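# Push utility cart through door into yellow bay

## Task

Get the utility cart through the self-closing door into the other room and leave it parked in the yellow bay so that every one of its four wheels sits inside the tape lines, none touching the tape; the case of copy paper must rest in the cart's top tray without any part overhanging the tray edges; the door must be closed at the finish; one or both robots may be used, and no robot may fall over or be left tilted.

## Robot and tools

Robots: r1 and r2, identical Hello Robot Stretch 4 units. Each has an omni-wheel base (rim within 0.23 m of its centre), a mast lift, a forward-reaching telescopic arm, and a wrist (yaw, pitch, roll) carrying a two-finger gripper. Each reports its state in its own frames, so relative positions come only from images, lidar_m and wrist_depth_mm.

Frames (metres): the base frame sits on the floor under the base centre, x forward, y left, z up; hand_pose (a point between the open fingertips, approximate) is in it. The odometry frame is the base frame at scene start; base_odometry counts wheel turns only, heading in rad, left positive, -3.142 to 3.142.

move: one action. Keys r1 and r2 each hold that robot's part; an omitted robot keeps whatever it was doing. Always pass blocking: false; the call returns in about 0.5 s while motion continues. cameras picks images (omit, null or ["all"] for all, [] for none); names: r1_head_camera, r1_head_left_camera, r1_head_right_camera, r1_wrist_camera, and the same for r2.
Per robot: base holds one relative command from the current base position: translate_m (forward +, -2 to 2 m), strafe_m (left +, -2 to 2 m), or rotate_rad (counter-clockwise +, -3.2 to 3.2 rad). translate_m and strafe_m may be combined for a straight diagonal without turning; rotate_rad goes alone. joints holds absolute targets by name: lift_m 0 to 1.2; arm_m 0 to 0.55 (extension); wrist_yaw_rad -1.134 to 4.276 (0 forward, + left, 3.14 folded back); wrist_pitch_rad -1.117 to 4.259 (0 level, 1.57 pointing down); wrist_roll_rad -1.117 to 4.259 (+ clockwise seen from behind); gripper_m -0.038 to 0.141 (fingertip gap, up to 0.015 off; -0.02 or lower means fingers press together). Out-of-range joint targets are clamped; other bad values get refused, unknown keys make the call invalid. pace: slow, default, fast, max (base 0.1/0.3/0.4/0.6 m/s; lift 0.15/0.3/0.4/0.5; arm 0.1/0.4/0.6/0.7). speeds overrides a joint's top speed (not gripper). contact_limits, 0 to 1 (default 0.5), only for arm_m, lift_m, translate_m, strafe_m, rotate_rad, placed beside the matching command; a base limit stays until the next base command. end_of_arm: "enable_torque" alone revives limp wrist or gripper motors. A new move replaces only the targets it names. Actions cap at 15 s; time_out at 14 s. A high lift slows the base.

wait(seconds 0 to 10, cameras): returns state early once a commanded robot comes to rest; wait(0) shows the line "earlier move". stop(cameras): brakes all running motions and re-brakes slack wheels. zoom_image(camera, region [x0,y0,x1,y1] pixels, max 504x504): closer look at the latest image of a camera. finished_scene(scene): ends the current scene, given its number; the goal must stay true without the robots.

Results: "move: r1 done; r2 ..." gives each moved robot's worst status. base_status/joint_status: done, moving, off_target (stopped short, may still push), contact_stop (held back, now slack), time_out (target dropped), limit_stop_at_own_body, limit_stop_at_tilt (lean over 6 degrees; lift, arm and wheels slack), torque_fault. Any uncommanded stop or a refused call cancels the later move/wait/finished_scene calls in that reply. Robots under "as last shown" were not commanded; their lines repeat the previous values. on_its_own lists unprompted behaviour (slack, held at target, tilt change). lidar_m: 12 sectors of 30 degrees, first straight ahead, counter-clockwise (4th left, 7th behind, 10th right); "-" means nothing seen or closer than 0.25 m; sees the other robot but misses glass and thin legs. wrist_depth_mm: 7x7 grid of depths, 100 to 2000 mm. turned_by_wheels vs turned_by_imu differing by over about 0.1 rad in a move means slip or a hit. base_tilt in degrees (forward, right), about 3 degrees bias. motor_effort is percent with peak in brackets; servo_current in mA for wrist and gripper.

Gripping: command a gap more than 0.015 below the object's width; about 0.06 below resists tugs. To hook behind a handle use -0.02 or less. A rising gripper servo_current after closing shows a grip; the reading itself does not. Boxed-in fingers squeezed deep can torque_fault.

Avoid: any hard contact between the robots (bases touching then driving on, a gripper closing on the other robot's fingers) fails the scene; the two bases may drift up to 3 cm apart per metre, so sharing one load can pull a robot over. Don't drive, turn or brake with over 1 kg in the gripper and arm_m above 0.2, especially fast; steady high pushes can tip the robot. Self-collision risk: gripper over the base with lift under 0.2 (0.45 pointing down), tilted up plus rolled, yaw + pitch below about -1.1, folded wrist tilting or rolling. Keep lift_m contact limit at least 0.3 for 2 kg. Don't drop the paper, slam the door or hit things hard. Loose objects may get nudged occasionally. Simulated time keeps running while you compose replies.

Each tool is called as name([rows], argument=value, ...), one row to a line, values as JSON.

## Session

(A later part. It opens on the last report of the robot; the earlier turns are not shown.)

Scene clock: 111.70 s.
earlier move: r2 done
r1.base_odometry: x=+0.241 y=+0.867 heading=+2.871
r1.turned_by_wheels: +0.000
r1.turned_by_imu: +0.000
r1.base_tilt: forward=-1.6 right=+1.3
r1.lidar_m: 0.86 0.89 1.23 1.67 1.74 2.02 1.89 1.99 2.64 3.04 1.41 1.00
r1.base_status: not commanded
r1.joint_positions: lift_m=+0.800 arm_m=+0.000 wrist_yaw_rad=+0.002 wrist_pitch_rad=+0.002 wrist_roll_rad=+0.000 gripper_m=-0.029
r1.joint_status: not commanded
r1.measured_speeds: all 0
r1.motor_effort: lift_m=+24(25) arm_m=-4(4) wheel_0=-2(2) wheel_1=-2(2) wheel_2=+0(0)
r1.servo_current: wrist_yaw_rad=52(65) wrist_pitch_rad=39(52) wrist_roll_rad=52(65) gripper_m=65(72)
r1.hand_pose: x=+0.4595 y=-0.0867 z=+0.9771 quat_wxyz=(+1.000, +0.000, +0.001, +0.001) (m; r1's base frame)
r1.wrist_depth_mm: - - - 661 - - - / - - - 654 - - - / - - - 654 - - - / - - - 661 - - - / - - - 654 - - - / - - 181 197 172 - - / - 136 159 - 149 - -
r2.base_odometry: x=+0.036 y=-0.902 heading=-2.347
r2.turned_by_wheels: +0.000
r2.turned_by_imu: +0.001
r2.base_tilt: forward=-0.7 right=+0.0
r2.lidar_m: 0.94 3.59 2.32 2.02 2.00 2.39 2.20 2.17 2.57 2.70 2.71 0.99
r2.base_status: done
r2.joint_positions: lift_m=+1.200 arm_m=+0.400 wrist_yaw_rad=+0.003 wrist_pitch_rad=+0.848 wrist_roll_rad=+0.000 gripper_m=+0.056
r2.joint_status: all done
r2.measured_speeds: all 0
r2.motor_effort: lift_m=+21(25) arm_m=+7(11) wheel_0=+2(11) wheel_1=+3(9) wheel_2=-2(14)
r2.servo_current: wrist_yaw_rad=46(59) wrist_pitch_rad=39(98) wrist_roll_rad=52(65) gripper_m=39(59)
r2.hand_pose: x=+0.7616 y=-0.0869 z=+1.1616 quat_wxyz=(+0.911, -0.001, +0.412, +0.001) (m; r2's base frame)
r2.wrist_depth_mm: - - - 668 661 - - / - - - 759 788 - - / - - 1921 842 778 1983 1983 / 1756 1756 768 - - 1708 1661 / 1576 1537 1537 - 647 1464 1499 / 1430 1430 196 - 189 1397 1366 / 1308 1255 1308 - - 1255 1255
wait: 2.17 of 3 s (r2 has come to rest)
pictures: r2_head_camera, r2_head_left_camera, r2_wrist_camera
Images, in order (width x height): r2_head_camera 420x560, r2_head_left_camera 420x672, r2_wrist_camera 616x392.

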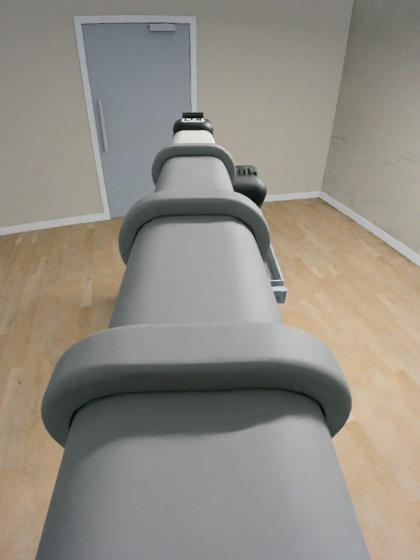

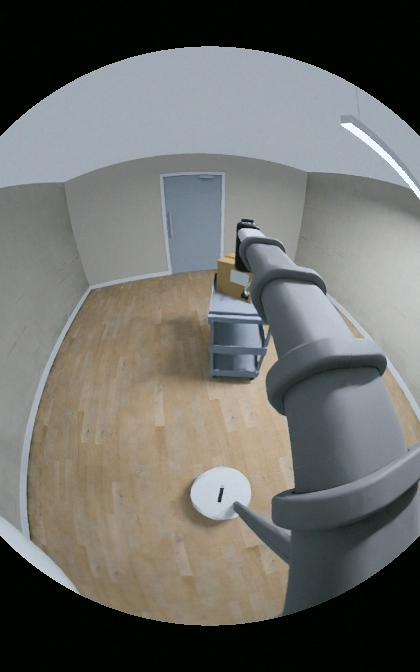

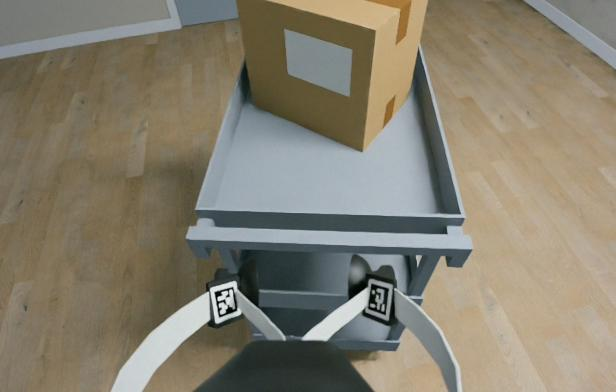

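move(r2={"base":{"translate_m":0.45,"strafe_m":-0.62},"joints":{"wrist_yaw_rad":1.2,"wrist_pitch_rad":0.7}}, blocking=false, cameras=[])

wait(seconds=5, cameras=["r2_wrist_camera","r2_head_camera","r2_head_left_camera"])

Scene clock: 127.50 s.
move: r2 moving
r1: as last shown
r1.lidar_m: 0.86 0.90 1.21 1.66 1.74 2.00 1.88 1.98 2.64 3.05 1.45 0.99
r1.motor_effort: lift_m=+24(24) arm_m=-4(4) wheel_0=-1(2) wheel_1=-2(2) wheel_2=+0(0)
r1.servo_current: wrist_yaw_rad=20(65) wrist_pitch_rad=39(46) wrist_roll_rad=59(59) gripper_m=59(72)
r1.wrist_depth_mm: - - - 654 - - - / - - - 661 - - - / - - - 661 - - - / - - - 661 - - - / - - - 654 - - - / - - 181 198 173 - - / - 136 159 - 149 - -
r2.base_odometry: x=+0.005 y=-0.897 heading=-2.348
r2.turned_by_wheels: +0.000
r2.turned_by_imu: +0.000
r2.base_tilt: forward=-0.7 right=+0.1
r2.lidar_m: 0.93 3.57 2.38 2.00 1.99 2.43 2.20 2.21 2.54 2.70 2.66 1.00
r2.base_status: translate_m moving; strafe_m moving
r2.joint_positions: lift_m=+1.200 arm_m=+0.400 wrist_yaw_rad=+0.564 wrist_pitch_rad=+0.707 wrist_roll_rad=+0.000 gripper_m=+0.056
r2.joint_status: wrist_yaw_rad moving; wrist_pitch_rad moving
r2.measured_speeds: translate_m=+0.071 strafe_m=-0.099 rotate_rad=+0.001 lift_m=+0.000 arm_m=+0.000 wrist_yaw_rad=+1.743 wrist_pitch_rad=-0.002 wrist_roll_rad=+0.000
r2.motor_effort: lift_m=+21(21) arm_m=+7(7) wheel_0=+8(11) wheel_1=-7(8) wheel_2=-10(10)
r2.servo_current: wrist_yaw_rad=72(137) wrist_pitch_rad=52(124) wrist_roll_rad=52(59) gripper_m=46(52)
r2.hand_pose: x=+0.8027 y=+0.0434 z=+1.1906 quat_wxyz=(+0.901, -0.096, +0.332, +0.261) (m; r2's base frame)
r2.wrist_depth_mm: - - - - - - - / - - - - - 683 647 / - - - - - 661 539 / - - - - 854 715 574 / 1808 1756 1756 1661 - 691 661 / 1537 1537 196 609 189 - - / 1397 1336 1397 - 508 - -
pictures: none
No camera images: "cameras" was empty.

Scene clock: 131.03 s.
earlier move: r2 done
r1.base_odometry: x=+0.241 y=+0.867 heading=+2.871
r1.turned_by_wheels: +0.000
r1.turned_by_imu: +0.000
r1.base_tilt: forward=-1.6 right=+1.3
r1.lidar_m: 0.84 0.88 1.22 1.66 1.74 2.02 1.89 2.00 2.65 3.04 1.42 0.99
r1.base_status: not commanded
r1.joint_positions: lift_m=+0.800 arm_m=+0.000 wrist_yaw_rad=+0.002 wrist_pitch_rad=+0.002 wrist_roll_rad=+0.000 gripper_m=-0.029
r1.joint_status: not commanded
r1.measured_speeds: all 0
r1.motor_effort: lift_m=+24(25) arm_m=-4(4) wheel_0=-1(2) wheel_1=-2(2) wheel_2=+0(0)
r1.servo_current: wrist_yaw_rad=39(65) wrist_pitch_rad=39(52) wrist_roll_rad=20(78) gripper_m=59(72)
r1.hand_pose: x=+0.4595 y=-0.0867 z=+0.9771 quat_wxyz=(+1.000, +0.000, +0.001, +0.001) (m; r1's base frame)
r1.wrist_depth_mm: - - - 654 - - - / - - - 661 - - - / - - - 661 - - - / - - - 661 - - - / - - - 654 - - - / - - 181 198 172 - - / - 136 159 - 149 - -
r2.base_odometry: x=-0.721 y=-0.788 heading=-2.348
r2.turned_by_wheels: +0.000
r2.turned_by_imu: +0.002
r2.base_tilt: forward=-0.7 right=+0.1
r2.lidar_m: 1.04 0.59 0.74 2.74 2.71 2.82 2.56 2.46 2.29 2.03 2.02 2.38
r2.base_status: done
r2.joint_positions: lift_m=+1.200 arm_m=+0.400 wrist_yaw_rad=+1.197 wrist_pitch_rad=+0.707 wrist_roll_rad=+0.000 gripper_m=+0.056
r2.joint_status: all done
r2.measured_speeds: all 0
r2.motor_effort: lift_m=+21(21) arm_m=+7(7) wheel_0=+2(14) wheel_1=-3(9) wheel_2=-5(12)
r2.servo_current: wrist_yaw_rad=39(137) wrist_pitch_rad=46(124) wrist_roll_rad=52(59) gripper_m=52(59)
r2.hand_pose: x=+0.7322 y=+0.1723 z=+1.1907 quat_wxyz=(+0.775, -0.195, +0.286, +0.529) (m; r2's base frame)
r2.wrist_depth_mm: - - - - - - - / - - - - 668 - - / - - - 559 530 - - / - - - 530 496 1921 1921 / 1756 1756 - 603 559 - 1661 / 1576 1537 190 171 190 634 1464 / 1397 1366 - - - - 1308
wait: 3.53 of 5 s (r2 has come to rest)
pictures: r2_head_camera, r2_head_left_camera, r2_wrist_camera
Images, in order (width x height): r2_head_camera 420x560, r2_head_left_camera 420x672, r2_wrist_camera 616x392.

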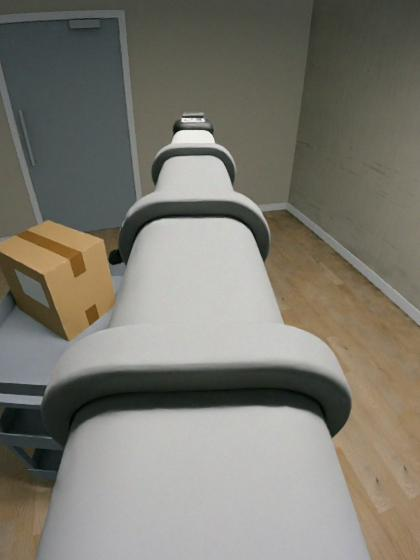

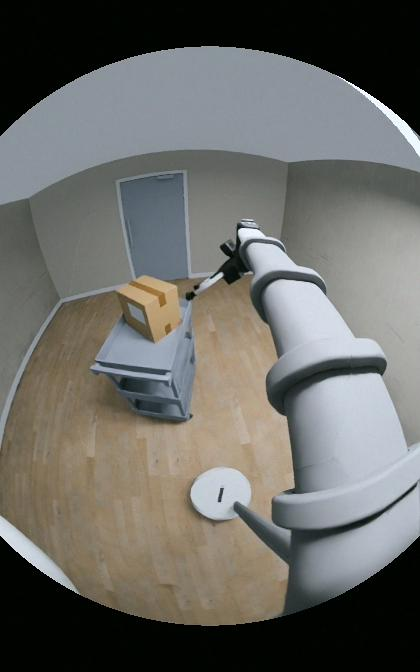

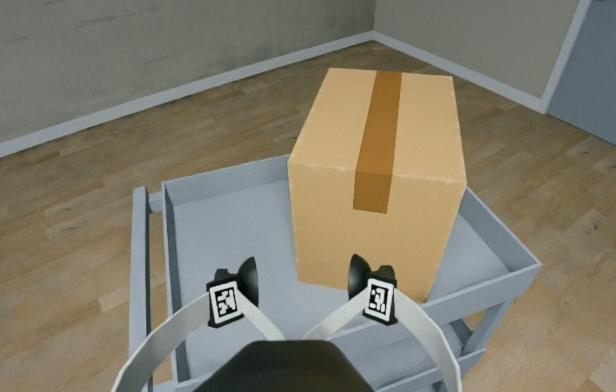

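move(r1={"base":{"strafe_m":-0.65},"joints":{"lift_m":0.9}}, r2={"joints":{"arm_m":0.05,"lift_m":0.9,"wrist_yaw_rad":0,"wrist_pitch_rad":0}}, blocking=false, cameras=[])

wait(seconds=1.5, cameras=[])

move(r2={"base":{"translate_m":2.0,"strafe_m":-0.25}}, blocking=false, cameras=[])

wait(seconds=2, cameras=["r1_head_camera","r1_head_right_camera"])

wait(seconds=8, cameras=["r2_head_camera","r2_head_left_camera"])

Scene clock: 203.20 s.
move: r1 moving; r2 moving
r1.base_odometry: x=+0.251 y=+0.902 heading=+2.871
r1.turned_by_wheels: +0.000
r1.turned_by_imu: +0.000
r1.base_tilt: forward=-1.6 right=+1.2
r1.lidar_m: 0.87 0.90 1.22 1.70 1.76 2.01 1.89 1.99 2.64 3.01 1.42 0.99
r1.base_status: strafe_m moving
r1.joint_positions: lift_m=+0.837 arm_m=+0.000 wrist_yaw_rad=+0.002 wrist_pitch_rad=+0.002 wrist_roll_rad=+0.000 gripper_m=-0.029
r1.joint_status: lift_m moving
r1.measured_speeds: translate_m=+0.000 strafe_m=-0.139 rotate_rad=+0.001 lift_m=+0.146 arm_m=+0.000 wrist_yaw_rad=+0.000 wrist_pitch_rad=+0.000 wrist_roll_rad=+0.000
r1.motor_effort: lift_m=+25(28) arm_m=-4(4) wheel_0=+9(12) wheel_1=-7(10) wheel_2=+1(1)
r1.servo_current: wrist_yaw_rad=52(65) wrist_pitch_rad=46(52) wrist_roll_rad=46(65) gripper_m=65(65)
r1.hand_pose: x=+0.4595 y=-0.0867 z=+1.0150 quat_wxyz=(+1.000, +0.000, +0.001, +0.001) (m; r1's base frame)
r1.wrist_depth_mm: - - - 661 - - - / - - - 661 - - - / - - - 668 - - - / - - - 668 - - - / - - - 654 - - - / - - 181 198 173 - - / - 136 159 179 149 - -
r2.base_odometry: x=-0.721 y=-0.788 heading=-2.348
r2.turned_by_wheels: +0.000
r2.turned_by_imu: +0.001
r2.base_tilt: forward=-0.6 right=+0.0
r2.lidar_m: 1.03 0.57 0.77 2.73 2.73 2.85 2.47 2.45 2.34 2.01 2.01 2.41
r2.base_status: not commanded
r2.joint_positions: lift_m=+1.162 arm_m=+0.349 wrist_yaw_rad=+0.638 wrist_pitch_rad=+0.146 wrist_roll_rad=+0.000 gripper_m=+0.056
r2.joint_status: lift_m moving; arm_m moving; wrist_yaw_rad moving; wrist_pitch_rad moving
r2.measured_speeds: translate_m=+0.000 strafe_m=+0.000 rotate_rad=+0.000 lift_m=-0.146 arm_m=-0.195 wrist_yaw_rad=-1.728 wrist_pitch_rad=-1.584 wrist_roll_rad=+0.000
r2.motor_effort: lift_m=+12(20) arm_m=-7(11) wheel_0=+2(3) wheel_1=-3(3) wheel_2=-5(5)
r2.servo_current: wrist_yaw_rad=104(117) wrist_pitch_rad=150(169) wrist_roll_rad=52(59) gripper_m=39(52)
r2.hand_pose: x=+0.8017 y=+0.0997 z=+1.2986 quat_wxyz=(+0.947, -0.023, +0.069, +0.313) (m; r2's base frame)
r2.wrist_depth_mm: - - - - - - - / - - - - - - - / - - - - - - - / - - - - - - - / - - - - - - - / - - 196 - 191 - - / - 732 512 - - - 1983
pictures: none
No camera images: "cameras" was empty.

Scene clock: 204.70 s.
earlier move: r1 moving; r2 moving
r1.base_odometry: x=+0.360 y=+1.296 heading=+2.871
r1.turned_by_wheels: +0.000
r1.turned_by_imu: -0.002
r1.base_tilt: forward=-1.6 right=+1.3
r1.lidar_m: 0.96 0.91 1.21 2.11 2.17 1.98 1.87 1.97 2.63 2.58 1.34 1.02
r1.base_status: strafe_m moving
r1.joint_positions: lift_m=+0.900 arm_m=+0.000 wrist_yaw_rad=+0.002 wrist_pitch_rad=+0.002 wrist_roll_rad=+0.000 gripper_m=-0.029
r1.joint_status: all done
r1.measured_speeds: translate_m=+0.000 strafe_m=-0.300 rotate_rad=+0.000 lift_m=+0.000 arm_m=+0.000 wrist_yaw_rad=+0.000 wrist_pitch_rad=+0.000 wrist_roll_rad=+0.000
r1.motor_effort: lift_m=+25(28) arm_m=-4(4) wheel_0=+6(12) wheel_1=-5(11) wheel_2=+0(2)
r1.servo_current: wrist_yaw_rad=39(65) wrist_pitch_rad=46(52) wrist_roll_rad=33(65) gripper_m=59(65)
r1.hand_pose: x=+0.4595 y=-0.0867 z=+1.0771 quat_wxyz=(+1.000, +0.000, +0.001, +0.001) (m; r1's base frame)
r1.wrist_depth_mm: - 707 - - - - - / 676 707 - - - - - / 654 715 - - - - 778 / 661 723 - - - - 798 / 654 741 - - - - 768 / 668 732 181 198 172 - - / - 699 159 - 149 - -
r2.base_odometry: x=-0.721 y=-0.788 heading=-2.348
r2.turned_by_wheels: +0.000
r2.turned_by_imu: +0.000
r2.base_tilt: forward=-0.7 right=+0.1
r2.lidar_m: 1.06 0.58 0.73 2.72 2.73 2.84 2.44 2.44 2.31 2.02 2.01 2.39
r2.base_status: not commanded
r2.joint_positions: lift_m=+0.900 arm_m=+0.050 wrist_yaw_rad=+0.003 wrist_pitch_rad=+0.007 wrist_roll_rad=+0.000 gripper_m=+0.056
r2.joint_status: lift_m moving; arm_m moving; wrist_yaw_rad moving; wrist_pitch_rad moving
r2.measured_speeds: translate_m=+0.000 strafe_m=+0.000 rotate_rad=+0.000 lift_m=-0.004 arm_m=+0.000 wrist_yaw_rad=+0.000 wrist_pitch_rad=+0.000 wrist_roll_rad=+0.000
r2.motor_effort: lift_m=+16(20) arm_m=-4(12) wheel_0=+2(3) wheel_1=-3(3) wheel_2=-5(5)
r2.servo_current: wrist_yaw_rad=78(163) wrist_pitch_rad=65(169) wrist_roll_rad=39(65) gripper_m=52(52)
r2.hand_pose: x=+0.5097 y=-0.0866 z=+1.0764 quat_wxyz=(+1.000, +0.000, +0.004, +0.001) (m; r2's base frame)
r2.wrist_depth_mm: - - - - - - - / - - - - - - - / - - - - - - - / - - - - - - - / 627 - - - - - - / 627 715 195 - 190 - - / 603 574 - - - - -
wait: 1.50 s; no rest
pictures: none
No camera images: "cameras" was empty.

Scene clock: 205.20 s.
earlier move: r1 moving; r2 done
move: r2 moving
r1.base_odometry: x=+0.396 y=+1.425 heading=+2.871
r1.turned_by_wheels: +0.000
r1.turned_by_imu: -0.001
r1.base_tilt: forward=-1.6 right=+1.3
r1.lidar_m: 0.96 0.97 1.26 2.20 2.31 1.98 1.87 1.97 2.59 2.47 1.35 1.03
r1.base_status: strafe_m moving
r1.joint_positions: lift_m=+0.900 arm_m=+0.000 wrist_yaw_rad=+0.002 wrist_pitch_rad=+0.002 wrist_roll_rad=+0.000 gripper_m=-0.029
r1.joint_status: not commanded
r1.measured_speeds: translate_m=+0.000 strafe_m=-0.206 rotate_rad=+0.000 lift_m=+0.000 arm_m=+0.000 wrist_yaw_rad=+0.000 wrist_pitch_rad=+0.000 wrist_roll_rad=+0.000
r1.motor_effort: lift_m=+24(25) arm_m=-4(4) wheel_0=+3(8) wheel_1=+0(5) wheel_2=+0(1)
r1.servo_current: wrist_yaw_rad=72(72) wrist_pitch_rad=46(46) wrist_roll_rad=46(65) gripper_m=65(65)
r1.hand_pose: x=+0.4595 y=-0.0867 z=+1.0772 quat_wxyz=(+1.000, +0.000, +0.001, +0.001) (m; r1's base frame)
r1.wrist_depth_mm: 707 - - - - - 741 / 732 - - - - - 750 / 732 - - - - 778 750 / 732 - - - - 778 759 / 741 - - - - 798 750 / 723 - 180 198 172 - 750 / 715 136 159 - 149 - 750
r2.base_odometry: x=-0.746 y=-0.807 heading=-2.348
r2.turned_by_wheels: +0.000
r2.turned_by_imu: +0.000
r2.base_tilt: forward=-0.7 right=+0.1
r2.lidar_m: 1.08 0.57 0.70 2.76 2.74 2.86 2.48 2.50 2.28 1.98 2.01 2.37
r2.base_status: translate_m moving; strafe_m moving
r2.joint_positions: lift_m=+0.900 arm_m=+0.050 wrist_yaw_rad=+0.003 wrist_pitch_rad=+0.007 wrist_roll_rad=+0.000 gripper_m=+0.056
r2.joint_status: all done
r2.measured_speeds: translate_m=+0.121 strafe_m=-0.015 rotate_rad=-0.004 lift_m=+0.000 arm_m=+0.000 wrist_yaw_rad=+0.000 wrist_pitch_rad=+0.000 wrist_roll_rad=+0.000
r2.motor_effort: lift_m=+14(14) arm_m=-7(7) wheel_0=+8(13) wheel_1=+6(7) wheel_2=-13(13)
r2.servo_current: wrist_yaw_rad=39(52) wrist_pitch_rad=52(52) wrist_roll_rad=46(65) gripper_m=46(52)
r2.hand_pose: x=+0.5097 y=-0.0866 z=+1.0764 quat_wxyz=(+1.000, +0.000, +0.004, +0.001) (m; r2's base frame)
r2.wrist_depth_mm: - - - - - - - / - - - - - - - / - - - - - - - / - - - - - - - / 615 - - - - - - / 609 683 196 - 190 - - / 603 574 - - - - -
pictures: none
No camera images: "cameras" was empty.

Scene clock: 206.20 s.
earlier move: r1 done; r2 moving
r1.base_odometry: x=+0.415 y=+1.493 heading=+2.871
r1.turned_by_wheels: +0.000
r1.turned_by_imu: +0.000
r1.base_tilt: forward=-1.6 right=+1.3
r1.lidar_m: 0.97 1.00 1.27 2.32 2.38 1.99 1.88 1.96 2.51 2.41 1.37 1.03
r1.base_status: done
r1.joint_positions: lift_m=+0.900 arm_m=+0.000 wrist_yaw_rad=+0.002 wrist_pitch_rad=+0.002 wrist_roll_rad=+0.000 gripper_m=-0.029
r1.joint_status: not commanded
r1.measured_speeds: all 0
r1.motor_effort: lift_m=+24(25) arm_m=-4(4) wheel_0=+2(8) wheel_1=-1(5) wheel_2=+0(1)
r1.servo_current: wrist_yaw_rad=52(72) wrist_pitch_rad=33(46) wrist_roll_rad=26(72) gripper_m=59(72)
r1.hand_pose: x=+0.4595 y=-0.0867 z=+1.0772 quat_wxyz=(+1.000, +0.000, +0.001, +0.001) (m; r1's base frame)
r1.wrist_depth_mm: - - - - - 759 - / - - - - - 778 699 / - - - - - 778 707 / - - - - - 788 699 / - - - - - 788 707 / - - 180 198 173 768 715 / - 136 159 - 149 - -
r2.base_odometry: x=-0.934 y=-0.957 heading=-2.348
r2.turned_by_wheels: +0.000
r2.turned_by_imu: +0.000
r2.base_tilt: forward=-0.7 right=+0.0
r2.lidar_m: 3.07 0.46 0.39 2.82 2.82 3.11 2.71 2.72 2.23 1.90 1.93 2.29
r2.base_status: translate_m moving; strafe_m moving
r2.joint_positions: lift_m=+0.900 arm_m=+0.050 wrist_yaw_rad=+0.003 wrist_pitch_rad=+0.007 wrist_roll_rad=+0.000 gripper_m=+0.056
r2.joint_status: all done
r2.measured_speeds: translate_m=+0.297 strafe_m=-0.038 rotate_rad=+0.005 lift_m=+0.000 arm_m=+0.000 wrist_yaw_rad=+0.000 wrist_pitch_rad=+0.000 wrist_roll_rad=+0.000
r2.motor_effort: lift_m=+14(14) arm_m=-7(7) wheel_0=+7(13) wheel_1=+4(8) wheel_2=-9(14)
r2.servo_current: wrist_yaw_rad=59(65) wrist_pitch_rad=46(52) wrist_roll_rad=52(65) gripper_m=46(52)
r2.hand_pose: x=+0.5097 y=-0.0866 z=+1.0764 quat_wxyz=(+1.000, +0.000, +0.004, +0.001) (m; r2's base frame)
r2.wrist_depth_mm: - - - - - - - / - - - - - - - / - - - - - - - / - - - - - - - / - - - - - - - / - - 196 - 190 - - / - 597 - - - - -
wait: 1.00 of 2 s (r1 has come to rest)
pictures: r1_head_camera, r1_head_right_camera
Images, in order (width x height): r1_head_camera 420x560, r1_head_right_camera 420x672.

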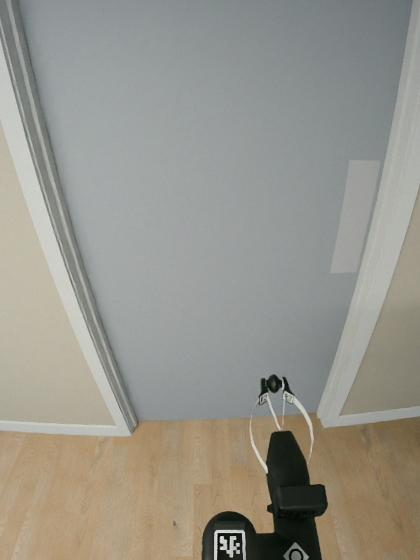

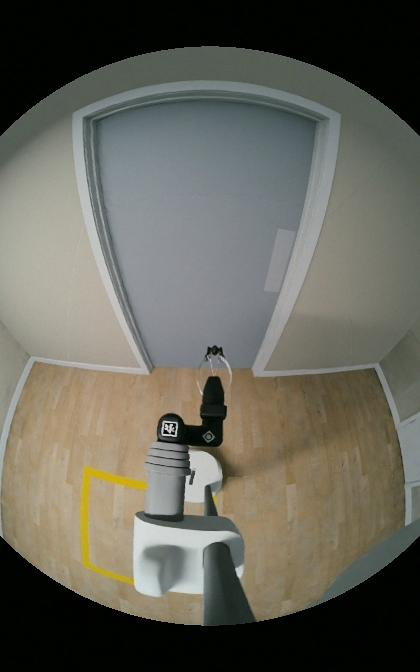

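Scene clock: 212.90 s.
earlier move: r2 done
r1.base_odometry: x=+0.415 y=+1.493 heading=+2.871
r1.turned_by_wheels: +0.000
r1.turned_by_imu: +0.000
r1.base_tilt: forward=-1.5 right=+1.3
r1.lidar_m: 0.95 1.00 1.23 2.31 2.38 1.97 1.87 1.97 2.51 2.38 1.37 1.03
r1.base_status: done
r1.joint_positions: lift_m=+0.900 arm_m=+0.000 wrist_yaw_rad=+0.002 wrist_pitch_rad=+0.002 wrist_roll_rad=+0.000 gripper_m=-0.029
r1.joint_status: not commanded
r1.measured_speeds: all 0
r1.motor_effort: lift_m=+24(25) arm_m=-4(4) wheel_0=+2(8) wheel_1=-1(5) wheel_2=+0(1)
r1.servo_current: wrist_yaw_rad=46(72) wrist_pitch_rad=39(52) wrist_roll_rad=52(72) gripper_m=59(72)
r1.hand_pose: x=+0.4595 y=-0.0867 z=+1.0772 quat_wxyz=(+1.000, +0.000, +0.001, +0.001) (m; r1's base frame)
r1.wrist_depth_mm: - - - - - 759 - / - - - - - 778 707 / - - - - - 778 691 / - - - - - 768 699 / - - - - - 778 707 / - - 181 198 172 768 723 / - 137 158 - 148 - -
r2.base_odometry: x=-2.301 y=-2.039 heading=-2.347
r2.turned_by_wheels: +0.000
r2.turned_by_imu: +0.003
r2.base_tilt: forward=-0.7 right=+0.0
r2.lidar_m: 1.47 1.47 1.74 3.18 1.11 0.96 - 2.55 1.52 1.29 1.30 1.56
r2.base_status: done
r2.joint_positions: lift_m=+0.900 arm_m=+0.050 wrist_yaw_rad=+0.003 wrist_pitch_rad=+0.007 wrist_roll_rad=+0.000 gripper_m=+0.056
r2.joint_status: all done
r2.measured_speeds: all 0
r2.motor_effort: lift_m=+14(15) arm_m=-7(7) wheel_0=+3(13) wheel_1=+4(8) wheel_2=-3(14)
r2.servo_current: wrist_yaw_rad=52(65) wrist_pitch_rad=52(59) wrist_roll_rad=59(65) gripper_m=52(52)
r2.hand_pose: x=+0.5097 y=-0.0866 z=+1.0763 quat_wxyz=(+1.000, +0.000, +0.004, +0.001) (m; r2's base frame)
r2.wrist_depth_mm: - - - - - - - / - - - - - - - / - - - - - - - / - - - - - - - / - - - - - - - / - - 190 - 188 - - / - - - - - - -
wait: 6.70 of 8 s (r2 has come to rest)
pictures: r2_head_camera, r2_head_left_camera
Images, in order (width x height): r2_head_camera 420x560, r2_head_left_camera 420x672.

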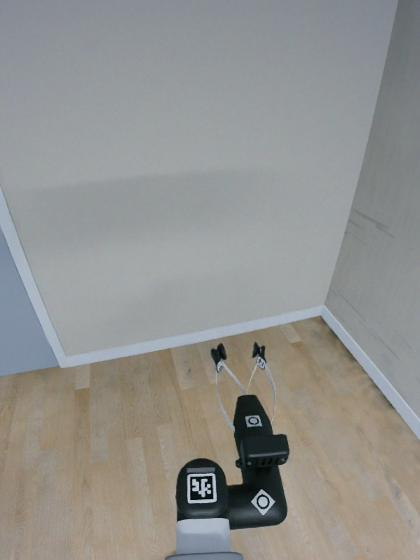

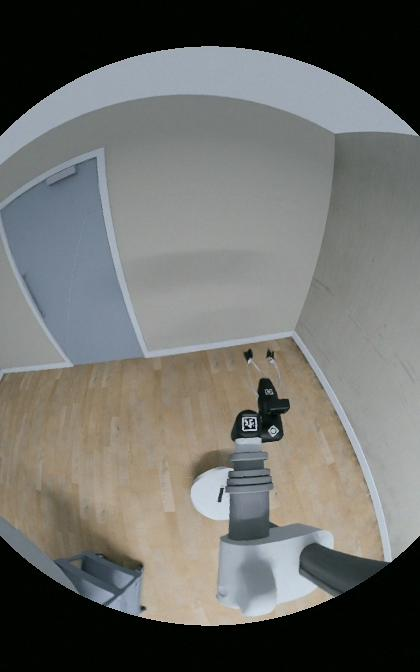

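move(r1={"base":{"translate_m":0.25},"joints":{"arm_m":0.25}}, r2={"base":{"translate_m":0.41}}, blocking=false, cameras=[])

wait(seconds=2.5, cameras=[])

wait(seconds=0.6, cameras=["r1_head_camera"])

move(r1={"base":{"translate_m":0.5},"pace":"slow"}, r2={"base":{"rotate_rad":1.83}}, blocking=false, cameras=[])

wait(seconds=4, cameras=["r1_head_camera","r2_head_camera","r2_head_right_camera"])

wait(seconds=4, cameras=["r1_head_camera","r1_head_left_camera","r2_head_camera","r2_head_right_camera"])

Scene clock: 233.00 s.
move: r1 moving; r2 moving
r1.base_odometry: x=+0.385 y=+1.502 heading=+2.871
r1.turned_by_wheels: +0.000
r1.turned_by_imu: +0.000
r1.base_tilt: forward=-1.6 right=+1.3
r1.lidar_m: 0.94 0.97 1.21 2.31 2.37 2.03 1.91 1.98 2.53 2.38 1.32 1.00
r1.base_status: translate_m moving
r1.joint_positions: lift_m=+0.900 arm_m=+0.051 wrist_yaw_rad=+0.002 wrist_pitch_rad=+0.002 wrist_roll_rad=+0.000 gripper_m=-0.029
r1.joint_status: arm_m moving
r1.measured_speeds: translate_m=+0.123 strafe_m=+0.000 rotate_rad=-0.002 lift_m=+0.000 arm_m=+0.195 wrist_yaw_rad=+0.000 wrist_pitch_rad=+0.000 wrist_roll_rad=+0.000
r1.motor_effort: lift_m=+24(24) arm_m=+4(8) wheel_0=+7(9) wheel_1=+5(7) wheel_2=-9(10)
r1.servo_current: wrist_yaw_rad=59(59) wrist_pitch_rad=39(46) wrist_roll_rad=20(59) gripper_m=59(65)
r1.hand_pose: x=+0.5101 y=-0.0868 z=+1.0772 quat_wxyz=(+1.000, +0.000, +0.001, +0.001) (m; r1's base frame)
r1.wrist_depth_mm: - - - - - 715 - / - - - - - 723 661 / - - - - - 723 668 / - - - - - 723 661 / - - - - - 732 668 / - - 180 198 172 715 676 / - 136 159 - 149 707 -
r2.base_odometry: x=-2.323 y=-2.061 heading=-2.347
r2.turned_by_wheels: +0.000
r2.turned_by_imu: +0.001
r2.base_tilt: forward=-0.7 right=+0.0
r2.lidar_m: 1.44 1.44 1.69 3.07 1.18 0.97 - 2.52 1.51 1.30 1.31 1.57
r2.base_status: translate_m moving
r2.joint_positions: lift_m=+0.900 arm_m=+0.050 wrist_yaw_rad=+0.003 wrist_pitch_rad=+0.007 wrist_roll_rad=+0.000 gripper_m=+0.056
r2.joint_status: not commanded
r2.measured_speeds: translate_m=+0.120 strafe_m=-0.001 rotate_rad=+0.002 lift_m=+0.000 arm_m=+0.000 wrist_yaw_rad=+0.000 wrist_pitch_rad=+0.000 wrist_roll_rad=+0.000
r2.motor_effort: lift_m=+14(14) arm_m=-7(7) wheel_0=+11(11) wheel_1=+8(9) wheel_2=-13(13)
r2.servo_current: wrist_yaw_rad=39(52) wrist_pitch_rad=46(52) wrist_roll_rad=52(59) gripper_m=46(59)
r2.hand_pose: x=+0.5097 y=-0.0866 z=+1.0763 quat_wxyz=(+1.000, +0.000, +0.004, +0.001) (m; r2's base frame)
r2.wrist_depth_mm: - - - - - - - / - - - - - - - / - - - - - - - / - - - - - - - / - - - - - - - / - - 190 - 188 - - / - - - - - - -
pictures: none
No camera images: "cameras" was empty.

Scene clock: 234.80 s.
earlier move: r1 done; r2 moving
r1.base_odometry: x=+0.174 y=+1.560 heading=+2.871
r1.turned_by_wheels: +0.000
r1.turned_by_imu: +0.000
r1.base_tilt: forward=-1.6 right=+1.2
r1.lidar_m: 0.72 0.73 0.90 2.27 2.39 2.23 2.11 2.23 2.51 2.40 0.98 0.76
r1.base_status: done
r1.joint_positions: lift_m=+0.900 arm_m=+0.250 wrist_yaw_rad=+0.002 wrist_pitch_rad=+0.002 wrist_roll_rad=+0.000 gripper_m=-0.029
r1.joint_status: all done
r1.measured_speeds: all 0
r1.motor_effort: lift_m=+24(24) arm_m=+5(8) wheel_0=+1(9) wheel_1=+2(7) wheel_2=+2(10)
r1.servo_current: wrist_yaw_rad=39(72) wrist_pitch_rad=46(52) wrist_roll_rad=26(72) gripper_m=59(65)
r1.hand_pose: x=+0.7094 y=-0.0868 z=+1.0772 quat_wxyz=(+1.000, +0.000, +0.001, +0.001) (m; r1's base frame)
r1.wrist_depth_mm: 264 267 267 268 271 273 274 / 264 265 267 271 274 274 274 / 265 266 268 268 274 273 276 / 265 270 271 272 272 276 277 / 267 268 270 272 273 277 278 / 266 268 188 198 274 276 278 / 267 268 271 272 176 278 281
r2.base_odometry: x=-2.582 y=-2.325 heading=-2.347
r2.turned_by_wheels: +0.000
r2.turned_by_imu: +0.000
r2.base_tilt: forward=-0.7 right=+0.1
r2.lidar_m: 1.08 1.10 1.30 2.32 3.54 1.32 - 2.38 1.39 1.22 1.22 1.21
r2.base_status: translate_m moving
r2.joint_positions: lift_m=+0.900 arm_m=+0.050 wrist_yaw_rad=+0.003 wrist_pitch_rad=+0.007 wrist_roll_rad=+0.000 gripper_m=+0.056
r2.joint_status: not commanded
r2.measured_speeds: translate_m=+0.069 strafe_m=+0.001 rotate_rad=-0.001 lift_m=+0.000 arm_m=+0.000 wrist_yaw_rad=+0.000 wrist_pitch_rad=+0.000 wrist_roll_rad=+0.000
r2.motor_effort: lift_m=+14(15) arm_m=-7(7) wheel_0=+5(11) wheel_1=+4(9) wheel_2=-3(14)
r2.servo_current: wrist_yaw_rad=39(65) wrist_pitch_rad=52(59) wrist_roll_rad=46(59) gripper_m=52(59)
r2.hand_pose: x=+0.5097 y=-0.0867 z=+1.0763 quat_wxyz=(+1.000, +0.000, +0.004, +0.001) (m; r2's base frame)
r2.wrist_depth_mm: - - - - - - - / - - - - - - - / - - - - - - - / - - - - - - - / - - - - - - - / - - 190 - 188 - - / - - - - - - -
wait: 1.80 of 2.5 s (r1 has come to rest)
pictures: none
No camera images: "cameras" was empty.

Scene clock: 235.37 s.
earlier move: r2 done
r1.base_odometry: x=+0.174 y=+1.560 heading=+2.871
r1.turned_by_wheels: +0.000
r1.turned_by_imu: +0.000
r1.base_tilt: forward=-1.6 right=+1.3
r1.lidar_m: 0.73 0.76 0.92 2.28 2.39 2.26 2.13 2.22 2.52 2.40 0.97 0.77
r1.base_status: done
r1.joint_positions: lift_m=+0.900 arm_m=+0.250 wrist_yaw_rad=+0.002 wrist_pitch_rad=+0.002 wrist_roll_rad=+0.000 gripper_m=-0.029
r1.joint_status: all done
r1.measured_speeds: all 0
r1.motor_effort: lift_m=+24(24) arm_m=+5(8) wheel_0=+1(9) wheel_1=+2(7) wheel_2=+2(10)
r1.servo_current: wrist_yaw_rad=46(72) wrist_pitch_rad=52(52) wrist_roll_rad=59(72) gripper_m=59(65)
r1.hand_pose: x=+0.7094 y=-0.0868 z=+1.0772 quat_wxyz=(+1.000, +0.000, +0.001, +0.001) (m; r1's base frame)
r1.wrist_depth_mm: 266 265 267 270 271 272 274 / 264 266 268 270 273 272 276 / 265 266 270 272 273 274 276 / 266 267 270 272 273 276 277 / 267 270 268 271 273 277 276 / 268 268 188 198 274 277 278 / 268 268 272 274 176 277 278
r2.base_odometry: x=-2.588 y=-2.331 heading=-2.347
r2.turned_by_wheels: +0.000
r2.turned_by_imu: +0.000
r2.base_tilt: forward=-0.6 right=+0.1
r2.lidar_m: 1.06 1.09 1.27 2.31 3.54 1.29 - 2.35 1.39 1.21 1.23 1.23
r2.base_status: done
r2.joint_positions: lift_m=+0.900 arm_m=+0.050 wrist_yaw_rad=+0.003 wrist_pitch_rad=+0.007 wrist_roll_rad=+0.000 gripper_m=+0.056
r2.joint_status: not commanded
r2.measured_speeds: all 0
r2.motor_effort: lift_m=+14(15) arm_m=-7(7) wheel_0=+2(11) wheel_1=+2(9) wheel_2=-3(14)
r2.servo_current: wrist_yaw_rad=46(65) wrist_pitch_rad=46(59) wrist_roll_rad=39(59) gripper_m=46(59)
r2.hand_pose: x=+0.5097 y=-0.0867 z=+1.0763 quat_wxyz=(+1.000, +0.000, +0.004, +0.001) (m; r2's base frame)
r2.wrist_depth_mm: - - - - - - - / - - - - - - - / - - - - - - - / - - - - - - - / - - - - - - - / - - 189 - 188 - - / - - - - - - -
wait: 0.57 of 0.6 s (r2 has come to rest)
pictures: r1_head_camera
Images, in order (width x height): r1_head_camera 420x560.

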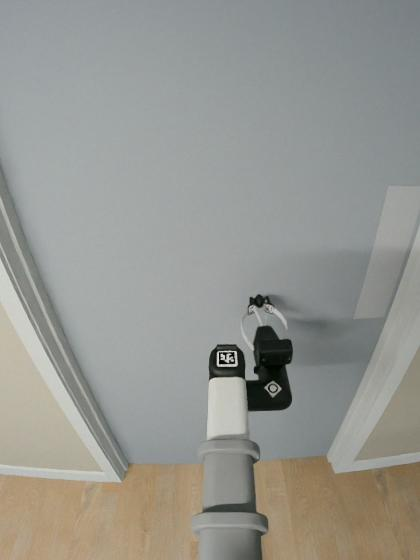

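Scene clock: 235.87 s.
move: r1 moving; r2 moving
r1.base_odometry: x=+0.162 y=+1.563 heading=+2.872
r1.turned_by_wheels: +0.000
r1.turned_by_imu: +0.000
r1.base_tilt: forward=-1.6 right=+1.3
r1.lidar_m: 0.70 0.75 0.88 2.22 2.38 2.24 2.13 2.23 2.51 2.38 0.96 0.75
r1.base_status: translate_m moving
r1.joint_positions: lift_m=+0.900 arm_m=+0.250 wrist_yaw_rad=+0.002 wrist_pitch_rad=+0.002 wrist_roll_rad=+0.000 gripper_m=-0.029
r1.joint_status: not commanded
r1.measured_speeds: translate_m=+0.050 strafe_m=+0.001 rotate_rad=+0.001 lift_m=+0.000 arm_m=+0.000 wrist_yaw_rad=+0.000 wrist_pitch_rad=+0.000 wrist_roll_rad=+0.000
r1.motor_effort: lift_m=+24(24) arm_m=+5(5) wheel_0=+6(6) wheel_1=+5(7) wheel_2=-5(6)
r1.servo_current: wrist_yaw_rad=52(65) wrist_pitch_rad=39(46) wrist_roll_rad=46(52) gripper_m=65(65)
r1.hand_pose: x=+0.7094 y=-0.0868 z=+1.0772 quat_wxyz=(+1.000, +0.000, +0.001, +0.001) (m; r1's base frame)
r1.wrist_depth_mm: 253 255 257 259 260 264 263 / 254 256 257 258 260 262 265 / 255 257 258 260 262 265 265 / 255 258 260 262 263 263 265 / 256 258 260 263 264 265 267 / 257 258 208 198 264 266 267 / 258 258 262 263 264 267 268
r2.base_odometry: x=-2.588 y=-2.331 heading=-2.109
r2.turned_by_wheels: +0.239
r2.turned_by_imu: +0.232
r2.base_tilt: forward=-0.7 right=+0.1
r2.lidar_m: 1.06 1.12 1.53 3.54 1.45 1.31 - 1.72 1.26 1.21 1.28 1.13
r2.base_status: rotate_rad moving
r2.joint_positions: lift_m=+0.900 arm_m=+0.050 wrist_yaw_rad=+0.002 wrist_pitch_rad=+0.007 wrist_roll_rad=+0.000 gripper_m=+0.056
r2.joint_status: not commanded
r2.measured_speeds: translate_m=-0.001 strafe_m=-0.001 rotate_rad=+0.922 lift_m=+0.000 arm_m=+0.000 wrist_yaw_rad=+0.000 wrist_pitch_rad=+0.000 wrist_roll_rad=+0.000
r2.motor_effort: lift_m=+14(15) arm_m=-7(7) wheel_0=-6(12) wheel_1=-8(9) wheel_2=-11(11)
r2.servo_current: wrist_yaw_rad=52(52) wrist_pitch_rad=46(52) wrist_roll_rad=39(65) gripper_m=52(52)
r2.hand_pose: x=+0.5097 y=-0.0867 z=+1.0763 quat_wxyz=(+1.000, +0.000, +0.004, +0.001) (m; r2's base frame)
r2.wrist_depth_mm: - - - - - - - / - - - - - - - / - - - - - - - / - - - - - - - / - - - - - - - / - - 189 - 188 - - / - - - - - - -
pictures: none
No camera images: "cameras" was empty.

Scene clock: 237.63 s.
earlier move: r1 contact_stop; r2 done
r1.base_odometry: x=+0.148 y=+1.559 heading=+2.747
r1.turned_by_wheels: -0.125
r1.turned_by_imu: -0.076
r1.base_tilt: forward=-1.6 right=+1.2
r1.lidar_m: 0.71 0.71 0.81 1.83 2.35 2.33 2.14 2.16 2.57 2.41 1.06 0.78
r1.base_status: translate_m contact_stop
r1.joint_positions: lift_m=+0.900 arm_m=+0.250 wrist_yaw_rad=-0.001 wrist_pitch_rad=+0.003 wrist_roll_rad=+0.000 gripper_m=-0.030
r1.joint_status: not commanded
r1.measured_speeds: translate_m=-0.027 strafe_m=+0.001 rotate_rad=-0.077 lift_m=+0.000 arm_m=+0.000 wrist_yaw_rad=+0.000 wrist_pitch_rad=+0.000 wrist_roll_rad=+0.000
r1.on_its_own: the wheels are slack since a contact_stop
r1.motor_effort: lift_m=+23(24) arm_m=+1(13) wheel_0=+1(12) wheel_1=-1(10) wheel_2=+1(28)
r1.servo_current: wrist_yaw_rad=59(124) wrist_pitch_rad=39(65) wrist_roll_rad=52(65) gripper_m=46(65)
r1.hand_pose: x=+0.7092 y=-0.0876 z=+1.0770 quat_wxyz=(+1.000, +0.000, +0.002, +0.000) (m; r1's base frame)
r1.wrist_depth_mm: 251 257 264 273 279 289 296 / 251 258 263 272 279 287 297 / 253 259 265 273 281 290 294 / 253 258 267 273 281 289 296 / 253 259 267 274 283 291 298 / 254 259 209 200 281 291 300 / 254 257 266 273 176 293 301
r2.base_odometry: x=-2.588 y=-2.331 heading=-0.518
r2.turned_by_wheels: +1.591
r2.turned_by_imu: +1.548
r2.base_tilt: forward=-0.7 right=+0.1
r2.lidar_m: 3.52 1.38 1.30 4.58 1.75 1.26 1.22 1.28 1.12 1.06 1.14 1.56
r2.base_status: done
r2.joint_positions: lift_m=+0.900 arm_m=+0.050 wrist_yaw_rad=+0.002 wrist_pitch_rad=+0.007 wrist_roll_rad=+0.000 gripper_m=+0.056
r2.joint_status: not commanded
r2.measured_speeds: all 0
r2.motor_effort: lift_m=+15(15) arm_m=-7(7) wheel_0=-2(18) wheel_1=-2(10) wheel_2=-5(13)
r2.servo_current: wrist_yaw_rad=46(59) wrist_pitch_rad=52(52) wrist_roll_rad=59(65) gripper_m=59(59)
r2.hand_pose: x=+0.5097 y=-0.0867 z=+1.0763 quat_wxyz=(+1.000, +0.000, +0.004, +0.001) (m; r2's base frame)
r2.wrist_depth_mm: - - - - - - - / - - - - - - - / - - - - - - - / - - - - - - - / - - - - - - - / - - 196 - 190 - - / - - - - - - -
wait: 1.77 of 4 s (r2 has come to rest)
pictures: r1_head_camera, r2_head_camera, r2_head_right_camera
Images, in order (width x height): r1_head_camera 420x560, r2_head_camera 420x560, r2_head_right_camera 420x672.

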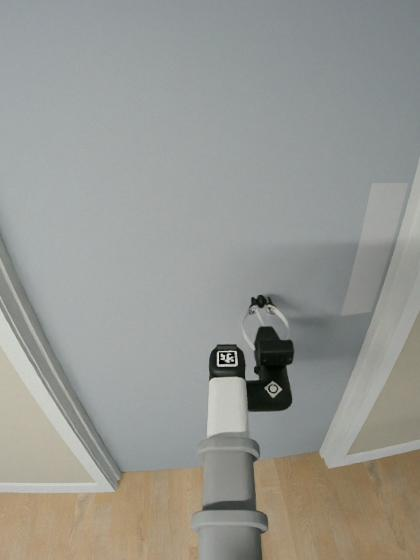

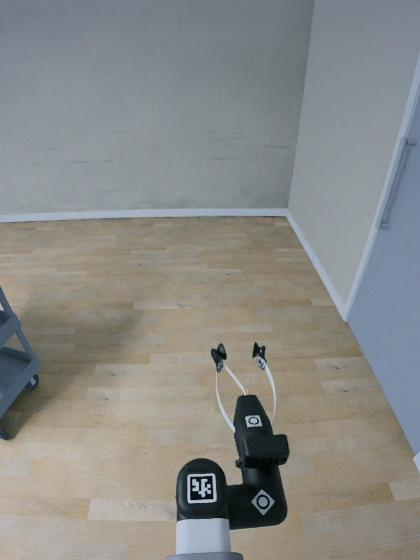

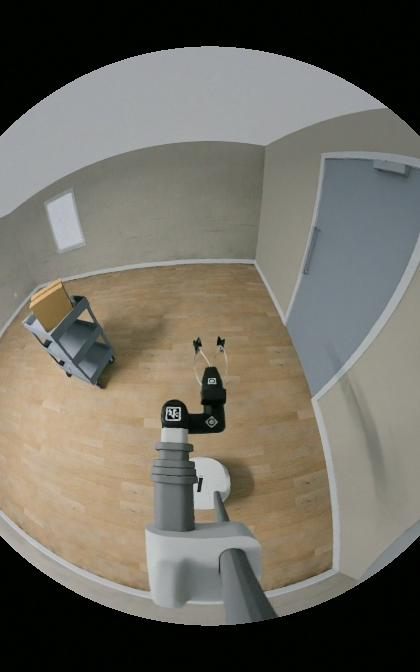

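not run: a stop that you did not command came earlier in this reply.

move(r1={"base":{"translate_m":-0.06},"joints":{"lift_m":0.65}}, blocking=false, cameras=[])

wait(seconds=2, cameras=[])

move(r1={"base":{"rotate_rad":0.08}}, blocking=false, cameras=[])

wait(seconds=1.5, cameras=[])

move(r1={"base":{"strafe_m":-0.27}}, blocking=false, cameras=[])

wait(seconds=3, cameras=["r1_head_camera","r1_wrist_camera"])

Scene clock: 251.50 s.
earlier move: r1 contact_stop
move: r1 moving
r1.base_odometry: x=+0.178 y=+1.547 heading=+2.743
r1.turned_by_wheels: -0.003
r1.turned_by_imu: -0.004
r1.base_tilt: forward=-1.5 right=+1.3
r1.lidar_m: 0.74 0.75 0.88 1.85 2.33 2.28 2.12 2.15 2.61 2.40 1.12 0.81
r1.base_status: earlier translate_m contact_stop (by the wheels' count: +0.023 of +0.500); translate_m moving
r1.joint_positions: lift_m=+0.863 arm_m=+0.250 wrist_yaw_rad=-0.001 wrist_pitch_rad=+0.003 wrist_roll_rad=+0.000 gripper_m=-0.030
r1.joint_status: lift_m moving
r1.measured_speeds: translate_m=-0.120 strafe_m=+0.001 rotate_rad=+0.002 lift_m=-0.146 arm_m=+0.000 wrist_yaw_rad=+0.000 wrist_pitch_rad=+0.000 wrist_roll_rad=+0.000
r1.motor_effort: lift_m=+11(20) arm_m=+4(4) wheel_0=-6(7) wheel_1=-6(7) wheel_2=+8(9)
r1.servo_current: wrist_yaw_rad=52(59) wrist_pitch_rad=46(46) wrist_roll_rad=46(59) gripper_m=39(52)
r1.hand_pose: x=+0.7092 y=-0.0876 z=+1.0399 quat_wxyz=(+1.000, +0.000, +0.002, +0.000) (m; r1's base frame)
r1.wrist_depth_mm: 279 287 294 304 312 322 330 / 278 287 294 303 312 322 330 / 281 286 296 301 315 325 334 / 279 287 296 306 314 324 332 / 283 289 297 307 315 325 334 / 281 289 209 200 314 327 334 / 282 287 296 303 310 330 338
r2: as last shown
r2.turned_by_wheels: +0.000
r2.turned_by_imu: +0.000
r2.lidar_m: 3.51 1.43 1.30 4.58 1.72 1.28 1.21 1.27 1.14 1.07 1.14 1.55
r2.motor_effort: lift_m=+15(15) arm_m=-7(7) wheel_0=-2(2) wheel_1=-2(2) wheel_2=-5(5)
r2.servo_current: wrist_yaw_rad=52(59) wrist_pitch_rad=46(52) wrist_roll_rad=52(52) gripper_m=46(59)
pictures: none
No camera images: "cameras" was empty.

Scene clock: 253.10 s.
earlier move: r1 done
r1.base_odometry: x=+0.205 y=+1.535 heading=+2.743
r1.turned_by_wheels: +0.000
r1.turned_by_imu: +0.000
r1.base_tilt: forward=-1.6 right=+1.3
r1.lidar_m: 0.77 0.78 0.93 1.92 2.32 2.28 2.08 2.15 2.61 2.42 1.16 0.85
r1.base_status: done
r1.joint_positions: lift_m=+0.651 arm_m=+0.250 wrist_yaw_rad=-0.001 wrist_pitch_rad=+0.003 wrist_roll_rad=+0.000 gripper_m=-0.030
r1.joint_status: all done
r1.measured_speeds: all 0
r1.motor_effort: lift_m=+13(20) arm_m=+4(4) wheel_0=-2(7) wheel_1=-3(7) wheel_2=-1(9)
r1.servo_current: wrist_yaw_rad=46(72) wrist_pitch_rad=46(52) wrist_roll_rad=52(65) gripper_m=33(52)
r1.hand_pose: x=+0.7092 y=-0.0876 z=+0.8279 quat_wxyz=(+1.000, +0.000, +0.002, +0.000) (m; r1's base frame)
r1.wrist_depth_mm: 304 315 324 334 345 355 366 / 307 315 325 334 347 355 368 / 307 314 325 336 345 357 368 / 307 317 325 336 347 357 366 / 307 319 327 336 347 362 373 / 310 319 208 199 349 362 370 / 310 314 329 334 343 366 373
r2.base_odometry: x=-2.588 y=-2.331 heading=-0.518
r2.turned_by_wheels: +0.000
r2.turned_by_imu: +0.000
r2.base_tilt: forward=-0.6 right=+0.0
r2.lidar_m: 3.52 1.43 1.31 4.55 1.75 1.26 1.22 1.28 1.11 1.06 1.12 1.56
r2.base_status: not commanded
r2.joint_positions: lift_m=+0.900 arm_m=+0.050 wrist_yaw_rad=+0.002 wrist_pitch_rad=+0.007 wrist_roll_rad=+0.000 gripper_m=+0.056
r2.joint_status: not commanded
r2.measured_speeds: all 0
r2.motor_effort: lift_m=+15(15) arm_m=-7(7) wheel_0=-2(2) wheel_1=-2(3) wheel_2=-5(5)
r2.servo_current: wrist_yaw_rad=46(65) wrist_pitch_rad=59(59) wrist_roll_rad=46(59) gripper_m=52(59)
r2.hand_pose: x=+0.5097 y=-0.0867 z=+1.0763 quat_wxyz=(+1.000, +0.000, +0.004, +0.001) (m; r2's base frame)
r2.wrist_depth_mm: - - - - - - - / - - - - - - - / - - - - - - - / - - - - - - - / - - - - - - - / - - 196 - 190 - - / - - - - - - -
wait: 1.60 of 2 s (r1 has come to rest)
pictures: none
No camera images: "cameras" was empty.

Scene clock: 253.60 s.
move: r1 moving
r1.base_odometry: x=+0.205 y=+1.535 heading=+2.823
r1.turned_by_wheels: +0.080
r1.turned_by_imu: +0.080
r1.base_tilt: forward=-1.6 right=+1.3
r1.lidar_m: 0.77 0.81 0.99 2.29 2.37 2.17 2.07 2.16 2.54 2.42 1.07 0.80
r1.base_status: rotate_rad moving
r1.joint_positions: lift_m=+0.651 arm_m=+0.250 wrist_yaw_rad=-0.001 wrist_pitch_rad=+0.003 wrist_roll_rad=+0.000 gripper_m=-0.030
r1.joint_status: not commanded
r1.measured_speeds: all 0
r1.motor_effort: lift_m=+13(13) arm_m=+4(4) wheel_0=-2(7) wheel_1=-1(7) wheel_2=-1(6)
r1.servo_current: wrist_yaw_rad=46(78) wrist_pitch_rad=52(52) wrist_roll_rad=59(72) gripper_m=46(52)
r1.hand_pose: x=+0.7092 y=-0.0876 z=+0.8279 quat_wxyz=(+1.000, +0.000, +0.002, +0.000) (m; r1's base frame)
r1.wrist_depth_mm: 310 314 315 319 322 322 325 / 314 317 317 319 320 324 327 / 312 314 317 320 322 327 327 / 314 317 317 319 324 325 329 / 315 317 320 324 324 325 329 / 315 317 208 200 324 329 329 / 315 319 324 322 325 329 332
r2: as last shown
r2.base_tilt: forward=-0.6 right=+0.1
r2.lidar_m: 3.52 1.42 1.32 4.59 1.75 1.27 1.21 1.28 1.10 1.05 1.12 1.58
r2.motor_effort: lift_m=+15(15) arm_m=-7(7) wheel_0=-2(2) wheel_1=-2(2) wheel_2=-5(5)
r2.servo_current: wrist_yaw_rad=52(52) wrist_pitch_rad=59(59) wrist_roll_rad=39(52) gripper_m=46(52)
pictures: none
No camera images: "cameras" was empty.

Scene clock: 253.80 s.
earlier move: r1 done
r1.base_odometry: x=+0.205 y=+1.535 heading=+2.823
r1.turned_by_wheels: +0.000
r1.turned_by_imu: +0.000
r1.base_tilt: forward=-1.6 right=+1.3
r1.lidar_m: 0.75 0.79 0.97 2.28 2.35 2.19 2.07 2.17 2.54 2.40 1.06 0.81
r1.base_status: done
r1.joint_positions: lift_m=+0.651 arm_m=+0.250 wrist_yaw_rad=-0.001 wrist_pitch_rad=+0.003 wrist_roll_rad=+0.000 gripper_m=-0.030
r1.joint_status: not commanded
r1.measured_speeds: all 0
r1.motor_effort: lift_m=+13(13) arm_m=+4(4) wheel_0=-1(7) wheel_1=-1(7) wheel_2=-1(6)
r1.servo_current: wrist_yaw_rad=52(78) wrist_pitch_rad=39(52) wrist_roll_rad=33(72) gripper_m=39(52)
r1.hand_pose: x=+0.7092 y=-0.0876 z=+0.8279 quat_wxyz=(+1.000, +0.000, +0.002, +0.000) (m; r1's base frame)
r1.wrist_depth_mm: 310 314 315 319 322 324 324 / 312 315 317 317 322 324 327 / 314 314 319 320 322 324 329 / 314 319 319 320 324 324 327 / 315 317 322 322 324 327 329 / 315 319 210 200 324 327 329 / 317 317 320 324 325 330 330
r2.base_odometry: x=-2.588 y=-2.331 heading=-0.518
r2.turned_by_wheels: +0.000
r2.turned_by_imu: +0.000
r2.base_tilt: forward=-0.6 right=+0.1
r2.lidar_m: 3.52 1.42 1.32 4.57 1.73 1.27 1.22 1.29 1.12 1.06 1.13 1.56
r2.base_status: not commanded
r2.joint_positions: lift_m=+0.900 arm_m=+0.050 wrist_yaw_rad=+0.002 wrist_pitch_rad=+0.007 wrist_roll_rad=+0.000 gripper_m=+0.056
r2.joint_status: not commanded
r2.measured_speeds: all 0
r2.motor_effort: lift_m=+15(15) arm_m=-6(7) wheel_0=-2(2) wheel_1=-2(2) wheel_2=-5(5)
r2.servo_current: wrist_yaw_rad=39(52) wrist_pitch_rad=59(59) wrist_roll_rad=39(59) gripper_m=46(52)
r2.hand_pose: x=+0.5097 y=-0.0867 z=+1.0763 quat_wxyz=(+1.000, +0.000, +0.004, +0.001) (m; r2's base frame)
r2.wrist_depth_mm: - - - - - - - / - - - - - - - / - - - - - - - / - - - - - - - / - - - - - - - / - - 196 - 190 - - / - - - - - - -
wait: 0.20 of 1.5 s (r1 has come to rest)
pictures: none
No camera images: "cameras" was empty.

Scene clock: 254.30 s.
move: r1 moving
r1.base_odometry: x=+0.216 y=+1.570 heading=+2.823
r1.turned_by_wheels: +0.000
r1.turned_by_imu: +0.000
r1.base_tilt: forward=-1.6 right=+1.2
r1.lidar_m: 0.77 0.80 0.98 2.32 2.37 2.18 2.07 2.15 2.51 2.37 1.04 0.82
r1.base_status: strafe_m moving
r1.joint_positions: lift_m=+0.651 arm_m=+0.250 wrist_yaw_rad=-0.001 wrist_pitch_rad=+0.003 wrist_roll_rad=+0.000 gripper_m=-0.030
r1.joint_status: not commanded
r1.measured_speeds: translate_m=-0.001 strafe_m=-0.140 rotate_rad=+0.004 lift_m=+0.000 arm_m=+0.000 wrist_yaw_rad=+0.000 wrist_pitch_rad=+0.000 wrist_roll_rad=+0.000
r1.motor_effort: lift_m=+13(13) arm_m=+4(4) wheel_0=+8(10) wheel_1=-9(9) wheel_2=-1(1)
r1.servo_current: wrist_yaw_rad=46(65) wrist_pitch_rad=46(52) wrist_roll_rad=52(59) gripper_m=46(46)
r1.hand_pose: x=+0.7092 y=-0.0876 z=+0.8279 quat_wxyz=(+1.000, +0.000, +0.002, +0.000) (m; r1's base frame)
r1.wrist_depth_mm: 314 315 317 319 322 325 325 / 312 317 317 319 322 325 329 / 315 317 319 319 324 324 329 / 315 317 319 322 322 329 330 / 314 317 322 324 324 327 330 / 317 317 209 200 325 327 330 / 320 319 320 324 327 329 330
r2: as last shown
r2.base_tilt: forward=-0.7 right=+0.1
r2.lidar_m: 3.53 1.41 1.32 4.56 1.73 1.29 1.22 1.28 1.12 1.06 1.13 1.58
r2.motor_effort: lift_m=+15(15) arm_m=-7(7) wheel_0=-2(2) wheel_1=-2(2) wheel_2=-5(5)
r2.servo_current: wrist_yaw_rad=46(59) wrist_pitch_rad=52(52) wrist_roll_rad=52(59) gripper_m=46(52)
r2.wrist_depth_mm: - - - - - - - / - - - - - - - / - - - - - - - / - - - - - - - / - - - - - - - / - - 195 - 190 - - / - - - - - - -
pictures: none
No camera images: "cameras" was empty.

Scene clock: 256.03 s.
earlier move: r1 done
r1.base_odometry: x=+0.289 y=+1.792 heading=+2.823
r1.turned_by_wheels: +0.000
r1.turned_by_imu: -0.001
r1.base_tilt: forward=-1.6 right=+1.3
r1.lidar_m: 0.78 0.80 1.01 2.44 2.64 2.17 2.06 2.15 2.29 2.15 1.07 0.77
r1.base_status: done
r1.joint_positions: lift_m=+0.650 arm_m=+0.250 wrist_yaw_rad=-0.001 wrist_pitch_rad=+0.003 wrist_roll_rad=+0.000 gripper_m=-0.030
r1.joint_status: not commanded
r1.measured_speeds: all 0
r1.motor_effort: lift_m=+14(14) arm_m=+4(4) wheel_0=+0(12) wheel_1=+0(10) wheel_2=+0(1)
r1.servo_current: wrist_yaw_rad=39(65) wrist_pitch_rad=46(52) wrist_roll_rad=59(65) gripper_m=39(52)
r1.hand_pose: x=+0.7092 y=-0.0876 z=+0.8278 quat_wxyz=(+1.000, +0.000, +0.002, +0.000) (m; r1's base frame)
r1.wrist_depth_mm: 317 324 329 330 334 330 266 / 319 324 327 332 334 332 268 / 322 325 329 332 340 336 271 / 322 325 329 334 338 342 274 / 322 327 332 334 342 342 274 / 320 330 208 200 340 343 276 / 322 325 332 336 340 312 277
r2.base_odometry: x=-2.588 y=-2.331 heading=-0.518
r2.turned_by_wheels: +0.000
r2.turned_by_imu: +0.000
r2.base_tilt: forward=-0.7 right=+0.1
r2.lidar_m: 3.52 1.40 1.31 4.59 1.73 1.24 1.20 1.25 1.13 1.07 1.12 1.57
r2.base_status: not commanded
r2.joint_positions: lift_m=+0.900 arm_m=+0.050 wrist_yaw_rad=+0.002 wrist_pitch_rad=+0.007 wrist_roll_rad=+0.000 gripper_m=+0.056
r2.joint_status: not commanded
r2.measured_speeds: all 0
r2.motor_effort: lift_m=+15(15) arm_m=-7(7) wheel_0=-2(2) wheel_1=-2(2) wheel_2=-5(5)
r2.servo_current: wrist_yaw_rad=46(65) wrist_pitch_rad=52(59) wrist_roll_rad=52(59) gripper_m=52(52)
r2.hand_pose: x=+0.5097 y=-0.0867 z=+1.0763 quat_wxyz=(+1.000, +0.000, +0.004, +0.001) (m; r2's base frame)
r2.wrist_depth_mm: - - - - - - - / - - - - - - - / - - - - - - - / - - - - - - - / - - - - - - - / - - 196 - 190 - - / - - - - - - -
wait: 1.73 of 3 s (r1 has come to rest)
pictures: r1_head_camera, r1_wrist_camera
Images, in order (width x height): r1_head_camera 420x560, r1_wrist_camera 616x392.

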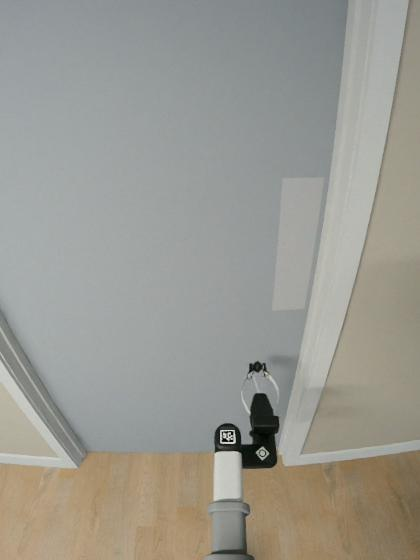

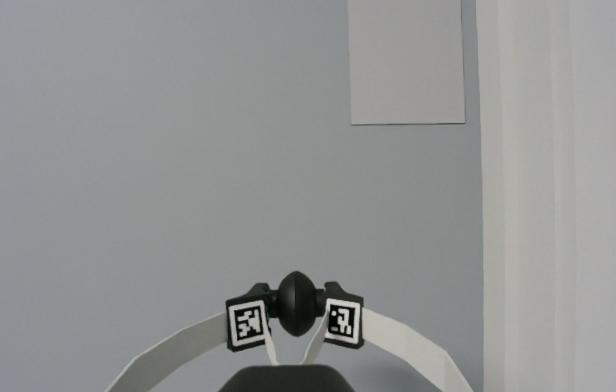

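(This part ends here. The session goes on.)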